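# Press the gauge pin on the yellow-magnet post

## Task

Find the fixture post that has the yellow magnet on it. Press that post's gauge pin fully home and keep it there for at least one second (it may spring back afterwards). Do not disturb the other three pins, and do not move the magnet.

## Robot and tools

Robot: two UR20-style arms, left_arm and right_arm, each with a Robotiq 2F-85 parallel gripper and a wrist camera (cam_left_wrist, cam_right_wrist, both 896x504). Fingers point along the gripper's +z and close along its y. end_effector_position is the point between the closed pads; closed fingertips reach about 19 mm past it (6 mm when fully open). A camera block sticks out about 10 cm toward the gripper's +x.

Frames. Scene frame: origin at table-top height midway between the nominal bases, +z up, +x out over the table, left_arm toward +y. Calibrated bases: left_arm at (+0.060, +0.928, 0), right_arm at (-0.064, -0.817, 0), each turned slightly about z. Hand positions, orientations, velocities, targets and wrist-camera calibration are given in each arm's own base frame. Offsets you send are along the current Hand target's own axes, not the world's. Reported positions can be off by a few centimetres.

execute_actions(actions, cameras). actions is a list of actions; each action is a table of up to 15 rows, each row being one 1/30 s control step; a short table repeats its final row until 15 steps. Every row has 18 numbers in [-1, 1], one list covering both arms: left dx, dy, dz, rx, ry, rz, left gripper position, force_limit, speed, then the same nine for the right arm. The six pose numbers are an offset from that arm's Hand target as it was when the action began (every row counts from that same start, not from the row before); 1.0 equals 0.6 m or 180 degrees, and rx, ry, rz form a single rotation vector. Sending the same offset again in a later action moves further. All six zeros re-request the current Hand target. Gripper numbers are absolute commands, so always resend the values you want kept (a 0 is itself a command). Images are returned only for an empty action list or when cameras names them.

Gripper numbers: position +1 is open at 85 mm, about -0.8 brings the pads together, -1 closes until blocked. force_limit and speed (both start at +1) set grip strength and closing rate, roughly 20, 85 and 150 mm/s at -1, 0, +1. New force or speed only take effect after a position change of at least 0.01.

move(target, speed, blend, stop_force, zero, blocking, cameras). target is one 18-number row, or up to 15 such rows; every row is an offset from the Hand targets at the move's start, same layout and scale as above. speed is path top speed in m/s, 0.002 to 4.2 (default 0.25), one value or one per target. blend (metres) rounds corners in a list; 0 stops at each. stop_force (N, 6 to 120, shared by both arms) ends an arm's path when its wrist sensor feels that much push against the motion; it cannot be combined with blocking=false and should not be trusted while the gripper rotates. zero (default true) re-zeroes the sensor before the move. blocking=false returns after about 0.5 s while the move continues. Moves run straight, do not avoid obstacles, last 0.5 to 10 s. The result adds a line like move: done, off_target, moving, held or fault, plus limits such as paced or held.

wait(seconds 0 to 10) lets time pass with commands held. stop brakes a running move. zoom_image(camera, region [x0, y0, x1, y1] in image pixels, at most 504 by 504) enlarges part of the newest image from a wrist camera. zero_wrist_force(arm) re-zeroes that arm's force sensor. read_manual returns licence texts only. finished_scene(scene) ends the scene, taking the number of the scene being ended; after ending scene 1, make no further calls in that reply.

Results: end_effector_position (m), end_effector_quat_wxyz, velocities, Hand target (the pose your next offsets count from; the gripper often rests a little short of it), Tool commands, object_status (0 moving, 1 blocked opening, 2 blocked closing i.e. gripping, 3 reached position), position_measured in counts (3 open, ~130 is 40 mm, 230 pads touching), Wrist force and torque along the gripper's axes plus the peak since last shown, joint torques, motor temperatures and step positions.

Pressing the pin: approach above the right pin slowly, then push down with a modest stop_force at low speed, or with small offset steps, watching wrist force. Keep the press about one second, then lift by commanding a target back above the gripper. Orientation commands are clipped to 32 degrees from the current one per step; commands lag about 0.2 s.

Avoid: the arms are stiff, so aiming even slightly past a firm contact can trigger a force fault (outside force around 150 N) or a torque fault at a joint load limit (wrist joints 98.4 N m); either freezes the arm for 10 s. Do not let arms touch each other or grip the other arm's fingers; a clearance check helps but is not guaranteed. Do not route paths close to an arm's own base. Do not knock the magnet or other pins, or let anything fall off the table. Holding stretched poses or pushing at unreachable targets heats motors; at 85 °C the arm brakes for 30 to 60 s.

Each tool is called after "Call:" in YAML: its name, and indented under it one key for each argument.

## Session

Call:
execute_actions:
  actions: []

Scene clock: 0.00 s.
left_arm: end_effector_position=(+1.6020, +0.5513, +0.3701) position_measured=3 object_status=3 end_effector_quat_wxyz=(-0.049, +0.940, +0.190, +0.279) | right_arm: end_effector_position=(+0.4481, +0.4679, +0.3319) position_measured=3 object_status=3 end_effector_quat_wxyz=(-0.272, +0.502, +0.649, +0.503)
Joint positions: left_arm=[0.193 -0.686 0.985 -2.439 -1.472 -3.319] | right_arm=[4.007 -1.969 -2.772 1.193 2.076 2.519]
Joint velocities: within noise
Joint torques (N m): no reading
Motor temperatures (°C): left_arm=[24 35 26 38 34 34] | right_arm=[28 35 36 37 34 38]
Wrist force (N): no reading
Wrist torque (N m): no reading
Wrist force, peak (N): no reading
Hand target: left_arm +1.6020, +0.5513, +0.3701; -0.049, +0.940, +0.190, +0.279 | right_arm +0.4481, +0.4679, +0.3319; -0.272, +0.502, +0.649, +0.503
Tool commands: left_gripper/position=+1.0 left_gripper/force_limit=+1.0 left_gripper/speed=+1.0 right_gripper/position=+1.0 right_gripper/force_limit=+1.0 right_gripper/speed=+1.0
camera_calibration:
cam_left_wrist: T_world_to_cam=[[0.359759, -0.933045, -0.000644322, -0.0546982], [-0.905937, -0.349141, -0.239538, 1.75183], [0.223274, 0.0867594, -0.970887, 0.0836019], [0, 0, 0, 1]] pos_world=[1.58806, 0.553346, 0.500761]
cam_right_wrist: T_world_to_cam=[[0.936397, -0.0141338, 0.350658, -0.517198], [0.256442, -0.654562, -0.711187, 0.443258], [0.239579, 0.755877, -0.609305, -0.132345], [0, 0, 0, 1]] pos_world=[0.40234, 0.382866, 0.41596]

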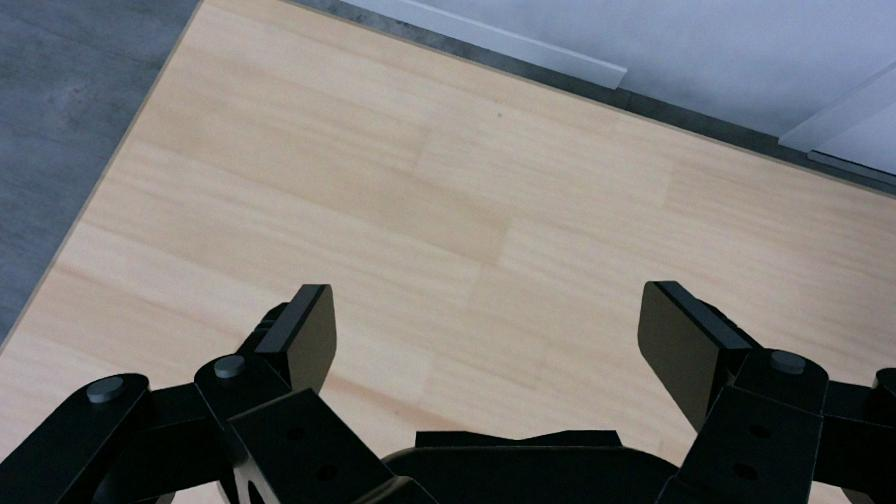

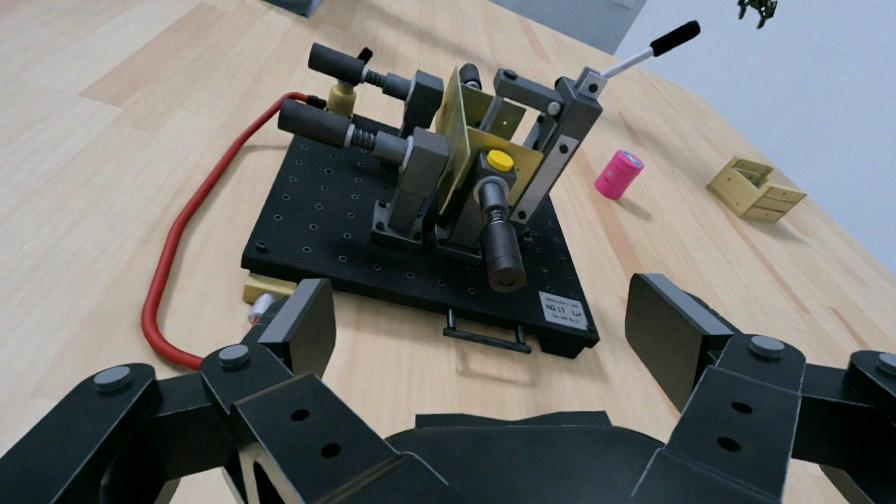

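Call:
zoom_image:
  camera: "cam_right_wrist"
  region: [400, 120, 620, 370]

Call:
zoom_image:
  camera: "cam_right_wrist"
  region: [220, 30, 470, 300]

Scaled by 2.016 from the camera's 896x504 image, which has a finer 1280x720 frame.

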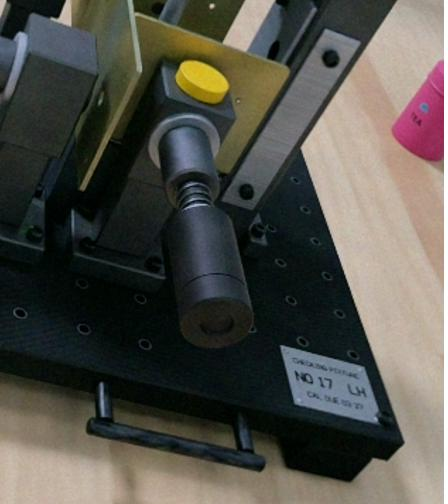

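Scaled by 1.867 from the camera's 896x504 image, which has a finer 1280x720 frame.

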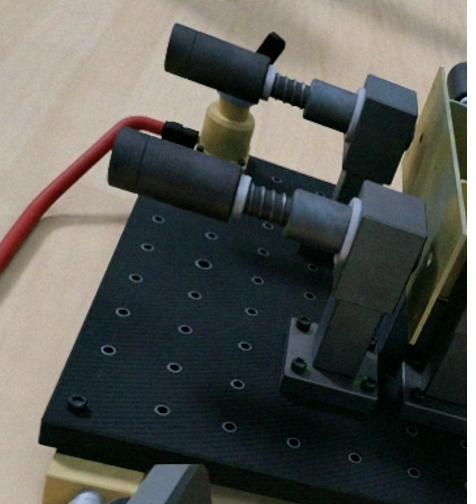

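Call:
move:
  target: [0,0,0,0,0,0,1,1,1, -0.184, 0.0677, 0.3497, 0.081, -0.1806, 0.0964, -1, -1, 0.3]
  speed: 0.45
  cameras: ["cam_right_wrist"]

Call:
zoom_image:
  camera: "cam_right_wrist"
  region: [300, 100, 650, 400]

Scene clock: 7.70 s.
left_arm: end_effector_position=(+1.6020, +0.5513, +0.3701) position_measured=3 object_status=3 end_effector_quat_wxyz=(-0.049, +0.940, +0.190, +0.279) | right_arm: end_effector_position=(+0.5559, +0.6199, +0.1799) position_measured=233 object_status=3 end_effector_quat_wxyz=(-0.213, +0.675, +0.674, +0.212)
Joint positions: left_arm=[0.193 -0.686 0.985 -2.439 -1.472 -3.319] | right_arm=[4.087 -1.886 -2.453 0.142 1.913 2.608]
Joint torques (N m): left_arm=[-0.13 -274.36 -102.84 -11.9 0.89 -0.39] | right_arm=[26.69 85.82 70.12 5.66 -2.26 -7.29]
Wrist force (N): left_arm=[0.1 -0.3 -0.3] | right_arm=[-0.6 1.3 1.0]
Wrist torque (N m): left_arm=[-0.05 -0.01 0.00] | right_arm=[0.83 0.34 -0.19]
Wrist force, peak (N): left_arm=[0.6 -0.5 -0.3] | right_arm=[0.8 3.0 3.9]
Hand target: left_arm +1.6020, +0.5513, +0.3701; -0.049, +0.940, +0.190, +0.279 | right_arm +0.5560, +0.6199, +0.1798; -0.213, +0.675, +0.674, +0.212
Off the commanded pose: left_arm 0.000 m, 0 deg | right_arm 0.000 m, 0 deg.
move: done
camera_calibration:
cam_right_wrist: T_world_to_cam=[[0.99949, -0.0205014, -0.0244792, -0.526279], [-0.0265409, -0.959643, -0.279967, 0.675849], [-0.0177516, 0.280474, -0.959698, 0.135151], [0, 0, 0, 1]] pos_world=[0.546347, 0.599878, 0.306037]
Images, in order (width x height): cam_right_wrist 896x504.

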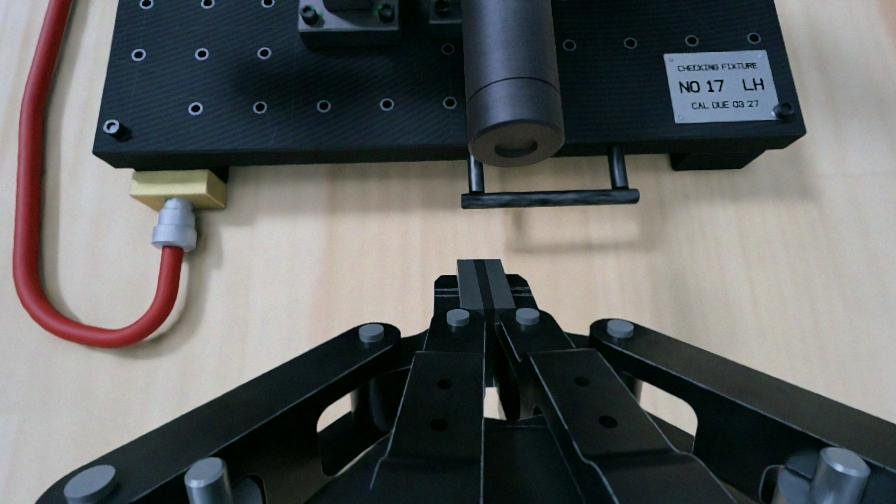

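Scaled by 1.440 from the camera's 896x504 image, which has a finer 1280x720 frame.

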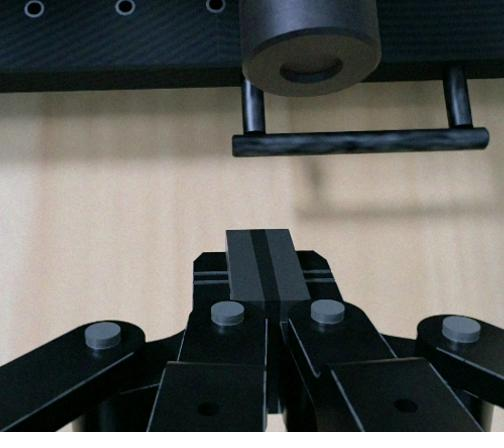

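Call:
move:
  target:
    - [0,0,0,0,0,0,1,1,1, 0.0408, 0.0208, 0.0348, 0,0,0, -1, -1, 0.3]
    - [0,0,0,0,0,0,1,1,1, 0.064, 0.0208, 0.051, 0,0,0, -1, -1, 0.3]
    - [0,0,0,0,0,0,1,1,1, 0.1063, 0.0208, 0.0807, 0,0,0, -1, -1, 0.3]
  speed: [0.1, 0.03, 0.009]
  stop_force: 24
  cameras: ["cam_right_wrist"]

Call:
zoom_image:
  camera: "cam_right_wrist"
  region: [300, 0, 650, 350]

Scene clock: 12.63 s.
left_arm: end_effector_position=(+1.6020, +0.5513, +0.3701) position_measured=3 object_status=3 end_effector_quat_wxyz=(-0.049, +0.940, +0.190, +0.279) | right_arm: end_effector_position=(+0.5685, +0.6833, +0.1767) position_measured=233 object_status=3 end_effector_quat_wxyz=(-0.213, +0.675, +0.674, +0.212)
Joint positions: left_arm=[0.193 -0.686 0.985 -2.439 -1.472 -3.319] | right_arm=[4.124 -1.928 -2.384 0.126 1.895 2.642]
Joint torques (N m): left_arm=[-2.08 -268.17 -102.48 -11.72 0.79 -1.02] | right_arm=[-8.3 139.39 51.36 20.22 10.07 -6.93]
Wrist force (N): left_arm=[0.2 -0.1 -0.1] | right_arm=[-16.9 1.2 -11.3]
Wrist torque (N m): left_arm=[-0.02 -0.03 0.00] | right_arm=[0.73 0.13 -0.50]
Wrist force, peak (N): left_arm=[0.6 -0.2 -0.2] | right_arm=[-35.0 -3.2 -38.6]
Hand target: left_arm +1.6020, +0.5513, +0.3701; -0.049, +0.940, +0.190, +0.279 | right_arm +0.5685, +0.6833, +0.1767; -0.213, +0.675, +0.674, +0.212 (not the last commanded pose)
Off the commanded pose: left_arm 0.000 m, 0 deg | right_arm 0.017 m, 0 deg.
move: contact (right_arm); path passed 2 of 3 targets
camera_calibration:
cam_right_wrist: T_world_to_cam=[[0.99949, -0.0205042, -0.0244772, -0.53755], [-0.0265414, -0.95967, -0.279874, 0.736116], [-0.0177515, 0.280381, -0.959725, 0.11459], [0, 0, 0, 1]] pos_world=[0.558847, 0.663277, 0.302837]
Images, in order (width x height): cam_right_wrist 896x504.

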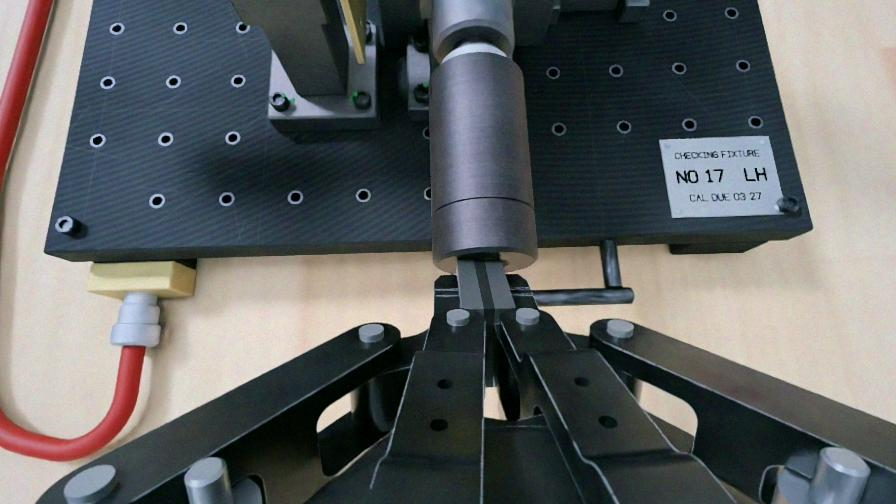

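Scaled by 1.440 from the camera's 896x504 image, which has a finer 1280x720 frame.

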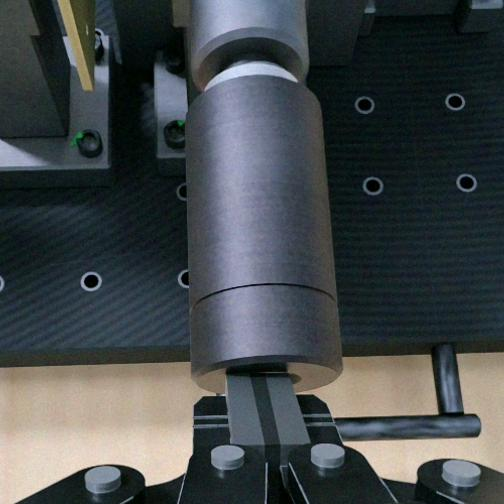

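Call:
wait:
  seconds: 1.2

Scene clock: 14.30 s.
left_arm: end_effector_position=(+1.6020, +0.5513, +0.3701) position_measured=3 object_status=3 end_effector_quat_wxyz=(-0.049, +0.940, +0.190, +0.279) | right_arm: end_effector_position=(+0.5685, +0.6833, +0.1767) position_measured=233 object_status=3 end_effector_quat_wxyz=(-0.213, +0.675, +0.674, +0.212)
Joint positions: left_arm=[0.193 -0.686 0.985 -2.439 -1.472 -3.319] | right_arm=[4.124 -1.928 -2.384 0.126 1.895 2.642]
Joint torques (N m): left_arm=[-1.69 -273.95 -100.91 -11.51 1.57 -1.12] | right_arm=[-10.1 142.17 53 19.61 9.44 -7.36]
Wrist force (N): left_arm=[0.4 0.1 0.2] | right_arm=[-16.5 1.3 -10.0]
Wrist torque (N m): left_arm=[0.02 -0.07 0.00] | right_arm=[0.77 0.18 -0.51]
Wrist force, peak (N): left_arm=[0.6 -0.3 -0.3] | right_arm=[-17.0 1.6 -11.4]
Hand target: left_arm +1.6020, +0.5513, +0.3701; -0.049, +0.940, +0.190, +0.279 | right_arm +0.5685, +0.6833, +0.1767; -0.213, +0.675, +0.674, +0.212 (not the last commanded pose)
Tool commands: left_gripper/position=+1.0 left_gripper/force_limit=+1.0 left_gripper/speed=+1.0 right_gripper/position=-1.0 right_gripper/force_limit=-1.0 right_gripper/speed=+0.3
Off the commanded pose: left_arm 0.000 m, 0 deg | right_arm 0.017 m, 0 deg.
wait: 1.20 s; at rest from the start

Call:
zoom_image:
  camera: "cam_right_wrist"
  region: [415, 0, 545, 90]

Scaled by 3.877 from the camera's 896x504 image, which has a finer 1280x720 frame.
This view is cut from an older image: the scene may have changed since it was taken.

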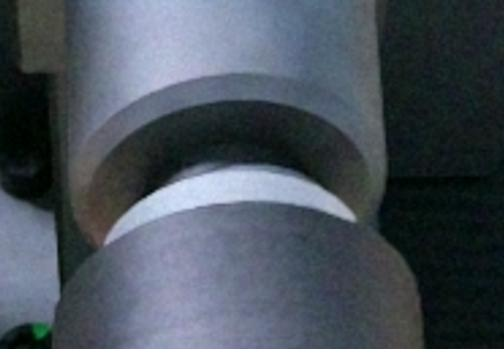

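Call:
move:
  target: [0,0,0,0,0,0,1,1,1, 0.0041, 0, 0.0029, 0,0,0, -1, -1, 0.3]
  speed: 0.006
  stop_force: 38
  zero: false

Scene clock: 16.90 s.
left_arm: end_effector_position=(+1.6020, +0.5513, +0.3701) position_measured=3 object_status=3 end_effector_quat_wxyz=(-0.049, +0.940, +0.190, +0.279) | right_arm: end_effector_position=(+0.5684, +0.6835, +0.1767) position_measured=233 object_status=3 end_effector_quat_wxyz=(-0.213, +0.675, +0.674, +0.212)
Joint positions: left_arm=[0.193 -0.686 0.985 -2.439 -1.472 -3.319] | right_arm=[4.124 -1.929 -2.383 0.126 1.895 2.642]
Joint torques (N m): left_arm=[-2.67 -276.06 -103.1 -11.27 0.69 -1.07] | right_arm=[6.25 138.67 65.61 15.24 12.49 -6.07]
Wrist force (N): left_arm=[0.4 -0.4 -0.1] | right_arm=[-32.8 1.4 -32.4]
Wrist torque (N m): left_arm=[-0.07 -0.07 0.00] | right_arm=[0.82 0.13 -0.54]
Wrist force, peak (N): left_arm=[0.3 -0.5 -0.2] | right_arm=[-39.7 0.8 -36.5]
Hand target: left_arm +1.6020, +0.5513, +0.3701; -0.049, +0.940, +0.190, +0.279 | right_arm +0.5684, +0.6835, +0.1767; -0.213, +0.675, +0.674, +0.212 (not the last commanded pose)
Off the commanded pose: left_arm 0.000 m, 0 deg | right_arm 0.003 m, 0 deg.
move: contact (right_arm)

Call:
wait:
  seconds: 0.5

Call:
finished_scene:
  scene: 2

Scene clock: 19.13 s.
left_arm: end_effector_position=(+1.6020, +0.5513, +0.3701) position_measured=3 object_status=3 end_effector_quat_wxyz=(-0.049, +0.940, +0.190, +0.279) | right_arm: end_effector_position=(+0.5684, +0.6835, +0.1767) position_measured=233 object_status=3 end_effector_quat_wxyz=(-0.213, +0.675, +0.674, +0.212)
Joint positions: left_arm=[0.193 -0.686 0.985 -2.439 -1.472 -3.319] | right_arm=[4.124 -1.929 -2.383 0.126 1.895 2.642]
Joint torques (N m): left_arm=[3.19 -273.41 -100.81 -11.42 0.57 -1.13] | right_arm=[8.65 136.69 65.46 13.4 12.12 -7.25]
Wrist force (N): left_arm=[0.1 -0.2 -0.2] | right_arm=[-31.4 1.6 -28.9]
Wrist torque (N m): left_arm=[-0.02 -0.02 0.00] | right_arm=[0.72 0.15 -0.52]
Wrist force, peak (N): left_arm=[0.4 -0.3 -0.3] | right_arm=[-33.1 1.4 -32.3]
Hand target: left_arm +1.6020, +0.5513, +0.3701; -0.049, +0.940, +0.190, +0.279 | right_arm +0.5684, +0.6835, +0.1767; -0.213, +0.675, +0.674, +0.212 (not the last commanded pose)
Tool commands: left_gripper/position=+1.0 left_gripper/force_limit=+1.0 left_gripper/speed=+1.0 right_gripper/position=-1.0 right_gripper/force_limit=-1.0 right_gripper/speed=+0.3
Off the commanded pose: left_arm 0.000 m, 0 deg | right_arm 0.003 m, 0 deg.
wait: 0.50 s; at rest from the start

The scene is finished: the task was done.


## Next scene

The same job, from a new start.

Call:
execute_actions:
  actions: []

Scene clock: 0.00 s.
left_arm: end_effector_position=(+0.3071, -0.4220, +0.1602) position_measured=3 object_status=3 end_effector_quat_wxyz=(+0.066, +0.956, -0.074, +0.275) | right_arm: end_effector_position=(+0.4900, -0.3027, +0.2369) position_measured=3 object_status=3 end_effector_quat_wxyz=(+0.548, -0.467, -0.511, -0.471)
Joint positions: left_arm=[-1.763 -1.739 2.857 -2.766 -1.003 1.555] | right_arm=[2.511 -2.074 -2.06 -2.212 2.389 -0.015]
Joint velocities: within noise
Joint torques (N m): no reading
Motor temperatures (°C): left_arm=[24 35 26 38 34 33] | right_arm=[28 35 35 36 33 38]
Wrist force (N): no reading
Wrist torque (N m): no reading
Wrist force, peak (N): no reading
Hand target: left_arm +0.3071, -0.4220, +0.1602; +0.066, +0.956, -0.074, +0.275 | right_arm +0.4900, -0.3027, +0.2369; +0.548, -0.467, -0.511, -0.471
Tool commands: left_gripper/position=+1.0 left_gripper/force_limit=+1.0 left_gripper/speed=+1.0 right_gripper/position=+1.0 right_gripper/force_limit=+1.0 right_gripper/speed=+1.0
camera_calibration:
cam_left_wrist: T_world_to_cam=[[-0.204299, -0.976285, 0.0716159, -0.353754], [-0.955218, 0.182823, -0.232669, 0.427195], [0.214058, -0.115943, -0.969916, 0.170568], [0, 0, 0, 1]] pos_world=[0.299281, -0.40369, 0.290166]
cam_right_wrist: T_world_to_cam=[[0.98966, 0.130322, -0.059914, -0.419077], [-0.0206188, -0.284112, -0.958569, 0.167032], [-0.141945, 0.949893, -0.278487, 0.549542], [0, 0, 0, 1]] pos_world=[0.496192, -0.419935, 0.288044]

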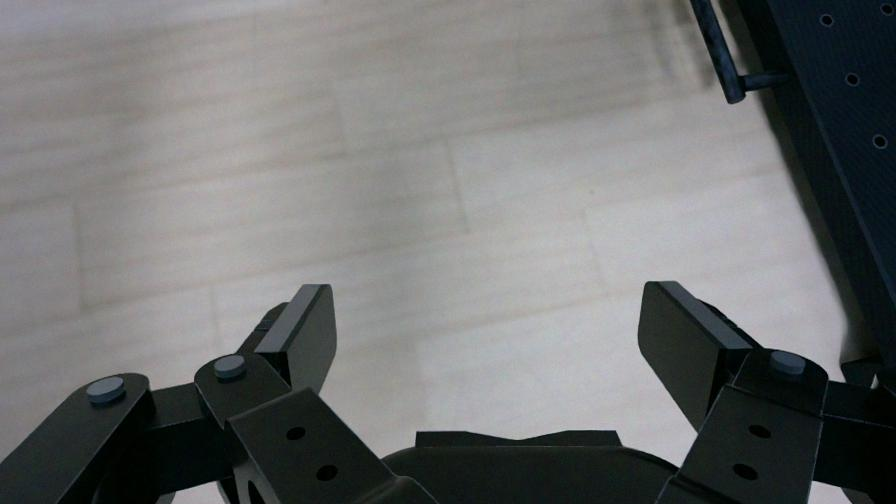

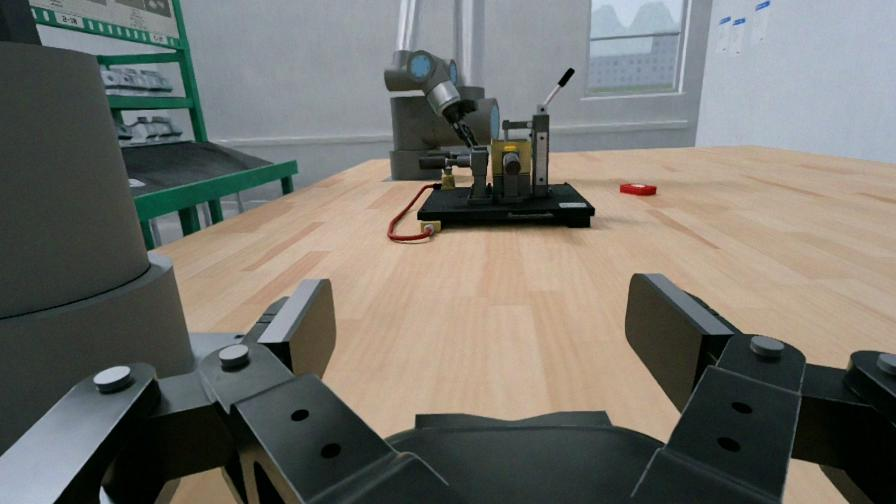

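Call:
zoom_image:
  camera: "cam_right_wrist"
  region: [370, 40, 620, 260]

Call:
zoom_image:
  camera: "cam_right_wrist"
  region: [410, 130, 560, 220]

Scaled by 2.016 from the camera's 896x504 image, which has a finer 1280x720 frame.

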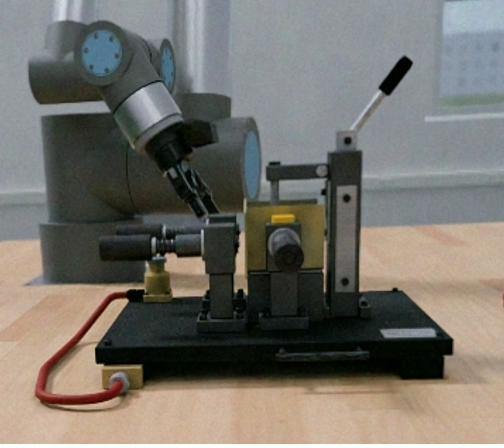

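Scaled by 3.360 from the camera's 896x504 image, which has a finer 1280x720 frame.

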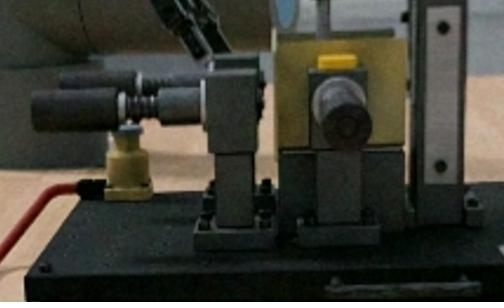

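Call:
move:
  target:
    - [0,0,0,0,0,0,1,1,1, 0.0855, 0.2223, 0.6198, -0.0775, -0.1771, 0.0091, -1, -1, 0.3]
    - [0,0,0,0,0,0,1,1,1, 0.1197, 0.178, 0.963, -0.0775, -0.1771, 0.0091, -1, -1, 0.3]
  speed: 0.5
  blend: 0.08
  cameras: ["cam_right_wrist"]

Call:
zoom_image:
  camera: "cam_right_wrist"
  region: [300, 0, 650, 250]

Scene clock: 6.13 s.
left_arm: end_effector_position=(+0.3071, -0.4220, +0.1602) position_measured=3 object_status=3 end_effector_quat_wxyz=(+0.066, +0.956, -0.074, +0.275) | right_arm: end_effector_position=(+0.5290, +0.2806, +0.3301) position_measured=233 object_status=3 end_effector_quat_wxyz=(-0.333, +0.647, +0.574, +0.375)
Joint positions: left_arm=[-1.763 -1.739 2.857 -2.766 -1.003 1.555] | right_arm=[3.541 -1.708 -2.707 0.415 2.426 2.424]
Joint torques (N m): left_arm=[-2.5 -10.1 -55.15 -10.28 2.87 -0.62] | right_arm=[17.66 39.69 26.22 15.94 -0.31 4.72]
Wrist force (N): left_arm=[-0.2 0.0 -0.3] | right_arm=[-0.9 1.2 1.3]
Wrist torque (N m): left_arm=[0.01 0.03 0.00] | right_arm=[0.46 0.41 -0.32]
Wrist force, peak (N): left_arm=[0.3 0.3 -0.4] | right_arm=[2.4 1.6 5.4]
Hand target: left_arm +0.3071, -0.4220, +0.1602; +0.066, +0.956, -0.074, +0.275 | right_arm +0.5290, +0.2806, +0.3301; -0.333, +0.647, +0.574, +0.375
Off the commanded pose: left_arm 0.000 m, 0 deg | right_arm 0.000 m, 0 deg.
move: done
camera_calibration:
cam_right_wrist: T_world_to_cam=[[0.991556, -0.126026, -0.0305521, -0.466785], [-0.114496, -0.740226, -0.662538, 0.502738], [0.0608813, 0.660442, -0.748405, 0.155994], [0, 0, 0, 1]] pos_world=[0.510908, 0.210288, 0.435568]
Images, in order (width x height): cam_right_wrist 896x504.

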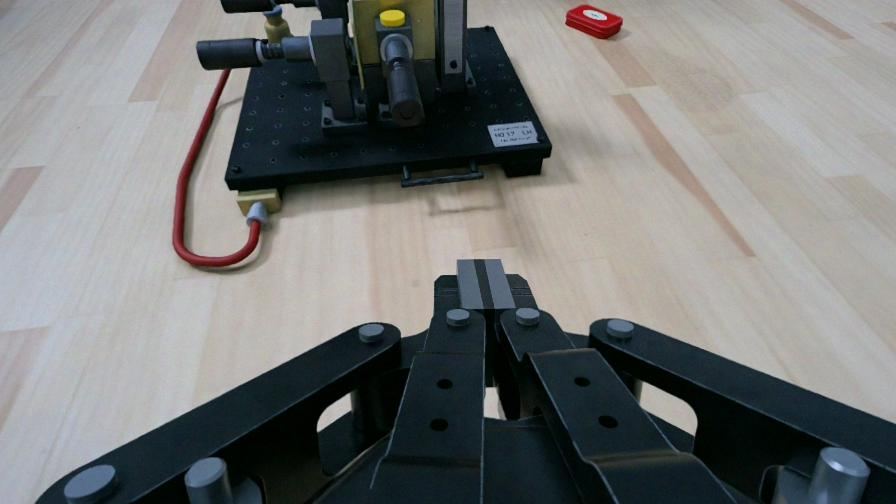

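Scaled by 1.440 from the camera's 896x504 image, which has a finer 1280x720 frame.

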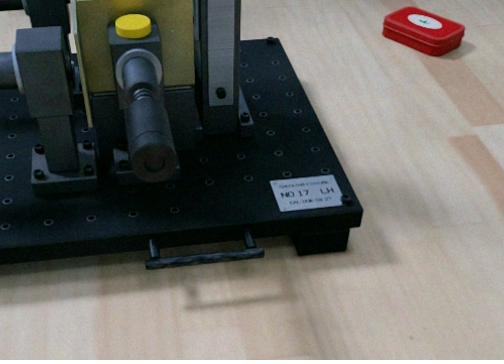

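Call:
zoom_image:
  camera: "cam_right_wrist"
  region: [360, 20, 450, 140]

Scaled by 4.200 from the camera's 896x504 image, which has a finer 1280x720 frame.

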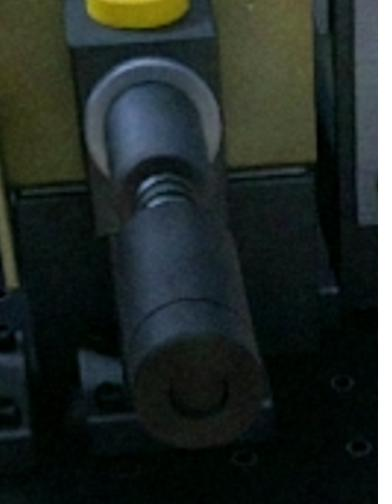

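Call:
move:
  target: [0,0,0,0,0,0,1,1,1, 0.0315, -0.0688, 0.5917, 0.0332, 0, -0.0192, -1, -1, 0.3]
  speed: 0.4
  cameras: ["cam_right_wrist"]

Call:
zoom_image:
  camera: "cam_right_wrist"
  region: [340, 0, 640, 300]

Scene clock: 9.93 s.
left_arm: end_effector_position=(+0.3071, -0.4220, +0.1602) position_measured=3 object_status=3 end_effector_quat_wxyz=(+0.066, +0.956, -0.074, +0.275) | right_arm: end_effector_position=(+0.5253, +0.6005, +0.1701) position_measured=233 object_status=3 end_effector_quat_wxyz=(-0.355, +0.611, +0.612, +0.354)
Joint positions: left_arm=[-1.763 -1.739 2.857 -2.766 -1.003 1.555] | right_arm=[4.008 -2.189 -2.551 0.953 2.17 2.74]
Joint torques (N m): left_arm=[2.87 -10.07 -56.45 -9.81 4.08 -1.32] | right_arm=[20.03 110.59 27.9 15.34 -1.21 6.18]
Wrist force (N): left_arm=[-0.2 0.2 -0.1] | right_arm=[-0.5 0.4 1.9]
Wrist torque (N m): left_arm=[0.04 0.04 0.00] | right_arm=[0.33 0.17 -0.29]
Wrist force, peak (N): left_arm=[0.4 0.1 -0.4] | right_arm=[-0.2 0.6 5.6]
Hand target: left_arm +0.3071, -0.4220, +0.1602; +0.066, +0.956, -0.074, +0.275 | right_arm +0.5253, +0.6007, +0.1700; -0.355, +0.611, +0.612, +0.354
Off the commanded pose: left_arm 0.000 m, 0 deg | right_arm 0.000 m, 0 deg.
move: done
camera_calibration:
cam_right_wrist: T_world_to_cam=[[0.99953, -0.00605014, -0.0300487, -0.504029], [-0.0244517, -0.74854, -0.662639, 0.590917], [-0.0184836, 0.663062, -0.748336, -0.134633], [0, 0, 0, 1]] pos_world=[0.515753, 0.528546, 0.275668]
Images, in order (width x height): cam_right_wrist 896x504.

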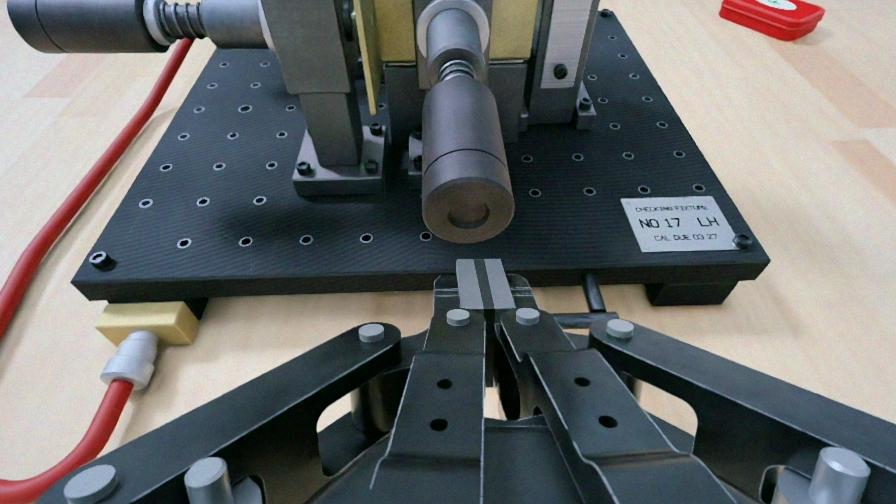

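Scaled by 1.680 from the camera's 896x504 image, which has a finer 1280x720 frame.

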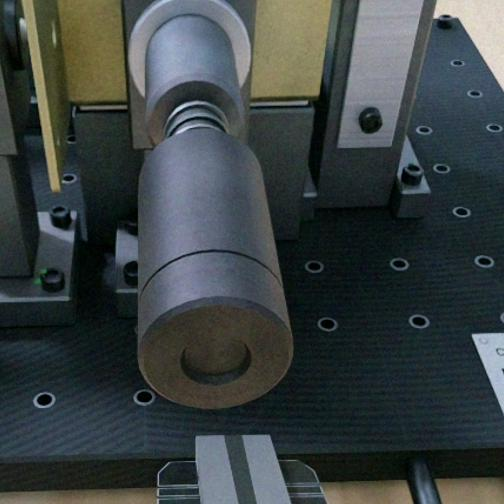

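Call:
move:
  target:
    - [0,0,0,0,0,0,1,1,1, 0.0119, -0.005, 0.0206, 0,0,0, -1, -1, 0.3]
    - [0,0,0,0,0,0,1,1,1, 0.0275, -0.005, 0.0476, 0,0,0, -1, -1, 0.3]
    - [0,0,0,0,0,0,1,1,1, 0.0583, -0.005, 0.101, 0,0,0, -1, -1, 0.3]
  speed: [0.08, 0.035, 0.01]
  stop_force: 28
  cameras: ["cam_right_wrist"]

Call:
wait:
  seconds: 0.9

Scene clock: 14.03 s.
left_arm: end_effector_position=(+0.3071, -0.4220, +0.1602) position_measured=3 object_status=3 end_effector_quat_wxyz=(+0.066, +0.956, -0.074, +0.275) | right_arm: end_effector_position=(+0.5222, +0.6489, +0.1702) position_measured=233 object_status=3 end_effector_quat_wxyz=(-0.355, +0.611, +0.612, +0.354)
Joint positions: left_arm=[-1.763 -1.739 2.857 -2.766 -1.003 1.555] | right_arm=[4.063 -2.193 -2.513 0.94 2.125 2.78]
Joint torques (N m): left_arm=[2.78 -12.36 -55.5 -9.37 2.88 -0.74] | right_arm=[-7.39 128.64 16.51 14.02 5.85 -7.14]
Wrist force (N): left_arm=[0.2 -0.1 0.0] | right_arm=[-9.1 -4.6 -22.6]
Wrist torque (N m): left_arm=[-0.01 -0.04 0.00] | right_arm=[0.58 0.08 -0.34]
Wrist force, peak (N): left_arm=[0.5 0.1 -0.3] | right_arm=[-23.2 -6.2 -62.4]
Hand target: left_arm +0.3071, -0.4220, +0.1602; +0.066, +0.956, -0.074, +0.275 | right_arm +0.5222, +0.6489, +0.1702; -0.355, +0.611, +0.612, +0.354 (not the last commanded pose)
Off the commanded pose: left_arm 0.000 m, 0 deg | right_arm 0.022 m, 0 deg.
move: contact (right_arm); path passed 2 of 3 targets
camera_calibration:
cam_right_wrist: T_world_to_cam=[[0.99953, -0.00605014, -0.0300487, -0.500635], [-0.0244517, -0.74854, -0.662639, 0.627137], [-0.0184836, 0.663062, -0.748336, -0.166708], [0, 0, 0, 1]] pos_world=[0.512653, 0.576946, 0.275768]
Images, in order (width x height): cam_right_wrist 896x504.

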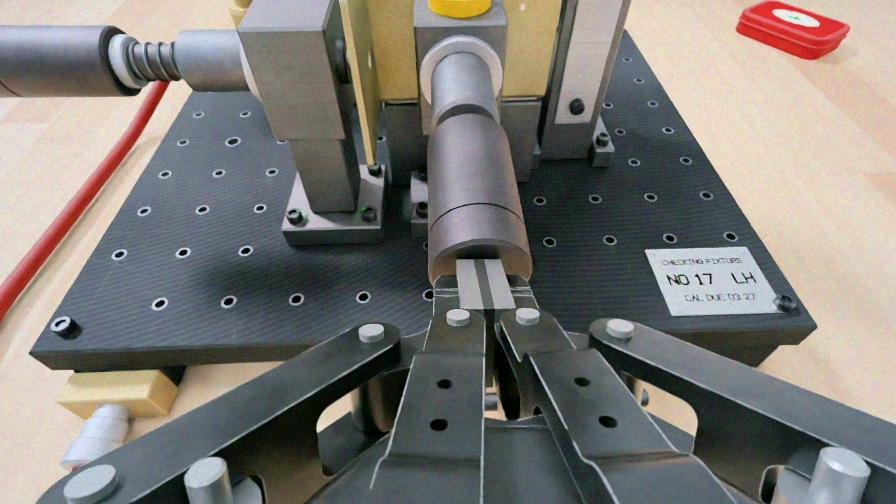

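Scene clock: 14.93 s.
left_arm: end_effector_position=(+0.3071, -0.4220, +0.1602) position_measured=3 object_status=3 end_effector_quat_wxyz=(+0.066, +0.956, -0.074, +0.275) | right_arm: end_effector_position=(+0.5222, +0.6489, +0.1702) position_measured=233 object_status=3 end_effector_quat_wxyz=(-0.355, +0.611, +0.612, +0.354)
Joint positions: left_arm=[-1.763 -1.739 2.857 -2.766 -1.003 1.555] | right_arm=[4.063 -2.193 -2.513 0.94 2.125 2.78]
Joint torques (N m): left_arm=[-0.02 -10.74 -55.25 -9.76 2.67 -0.32] | right_arm=[-10.76 134.54 16.63 13.42 5.19 -7.6]
Wrist force (N): left_arm=[0.2 0.1 -0.4] | right_arm=[-8.1 -4.4 -22.1]
Wrist torque (N m): left_arm=[0.01 -0.03 0.00] | right_arm=[0.51 0.17 -0.33]
Wrist force, peak (N): left_arm=[0.3 0.3 0.0] | right_arm=[-8.8 -4.7 -22.7]
Hand target: left_arm +0.3071, -0.4220, +0.1602; +0.066, +0.956, -0.074, +0.275 | right_arm +0.5222, +0.6489, +0.1702; -0.355, +0.611, +0.612, +0.354 (not the last commanded pose)
Tool commands: left_gripper/position=+1.0 left_gripper/force_limit=+1.0 left_gripper/speed=+1.0 right_gripper/position=-1.0 right_gripper/force_limit=-1.0 right_gripper/speed=+0.3
Off the commanded pose: left_arm 0.000 m, 0 deg | right_arm 0.022 m, 0 deg.
wait: 0.90 s; at rest by 0.17 s

Call:
wait:
  seconds: 0.5

Call:
finished_scene:
  scene: 3

Scene clock: 15.63 s.
left_arm: end_effector_position=(+0.3071, -0.4220, +0.1602) position_measured=3 object_status=3 end_effector_quat_wxyz=(+0.066, +0.956, -0.074, +0.275) | right_arm: end_effector_position=(+0.5222, +0.6489, +0.1702) position_measured=233 object_status=3 end_effector_quat_wxyz=(-0.355, +0.611, +0.612, +0.354)
Joint positions: left_arm=[-1.763 -1.739 2.857 -2.766 -1.003 1.555] | right_arm=[4.063 -2.193 -2.513 0.94 2.125 2.78]
Joint torques (N m): left_arm=[1.23 -11.39 -55.88 -10.02 3.45 -0.92] | right_arm=[-7.86 135.39 13.82 13.67 5.58 -6.44]
Wrist force (N): left_arm=[0.1 0.0 -0.2] | right_arm=[-8.2 -4.3 -21.8]
Wrist torque (N m): left_arm=[-0.01 -0.01 0.01] | right_arm=[0.52 0.19 -0.33]
Wrist force, peak (N): left_arm=[0.0 0.4 -0.3] | right_arm=[-8.7 -4.4 -21.9]
Hand target: left_arm +0.3071, -0.4220, +0.1602; +0.066, +0.956, -0.074, +0.275 | right_arm +0.5222, +0.6489, +0.1702; -0.355, +0.611, +0.612, +0.354 (not the last commanded pose)
Tool commands: left_gripper/position=+1.0 left_gripper/force_limit=+1.0 left_gripper/speed=+1.0 right_gripper/position=-1.0 right_gripper/force_limit=-1.0 right_gripper/speed=+0.3
Off the commanded pose: left_arm 0.000 m, 0 deg | right_arm 0.022 m, 0 deg.
wait: 0.50 s; at rest from the start

The scene is finished: the task was done.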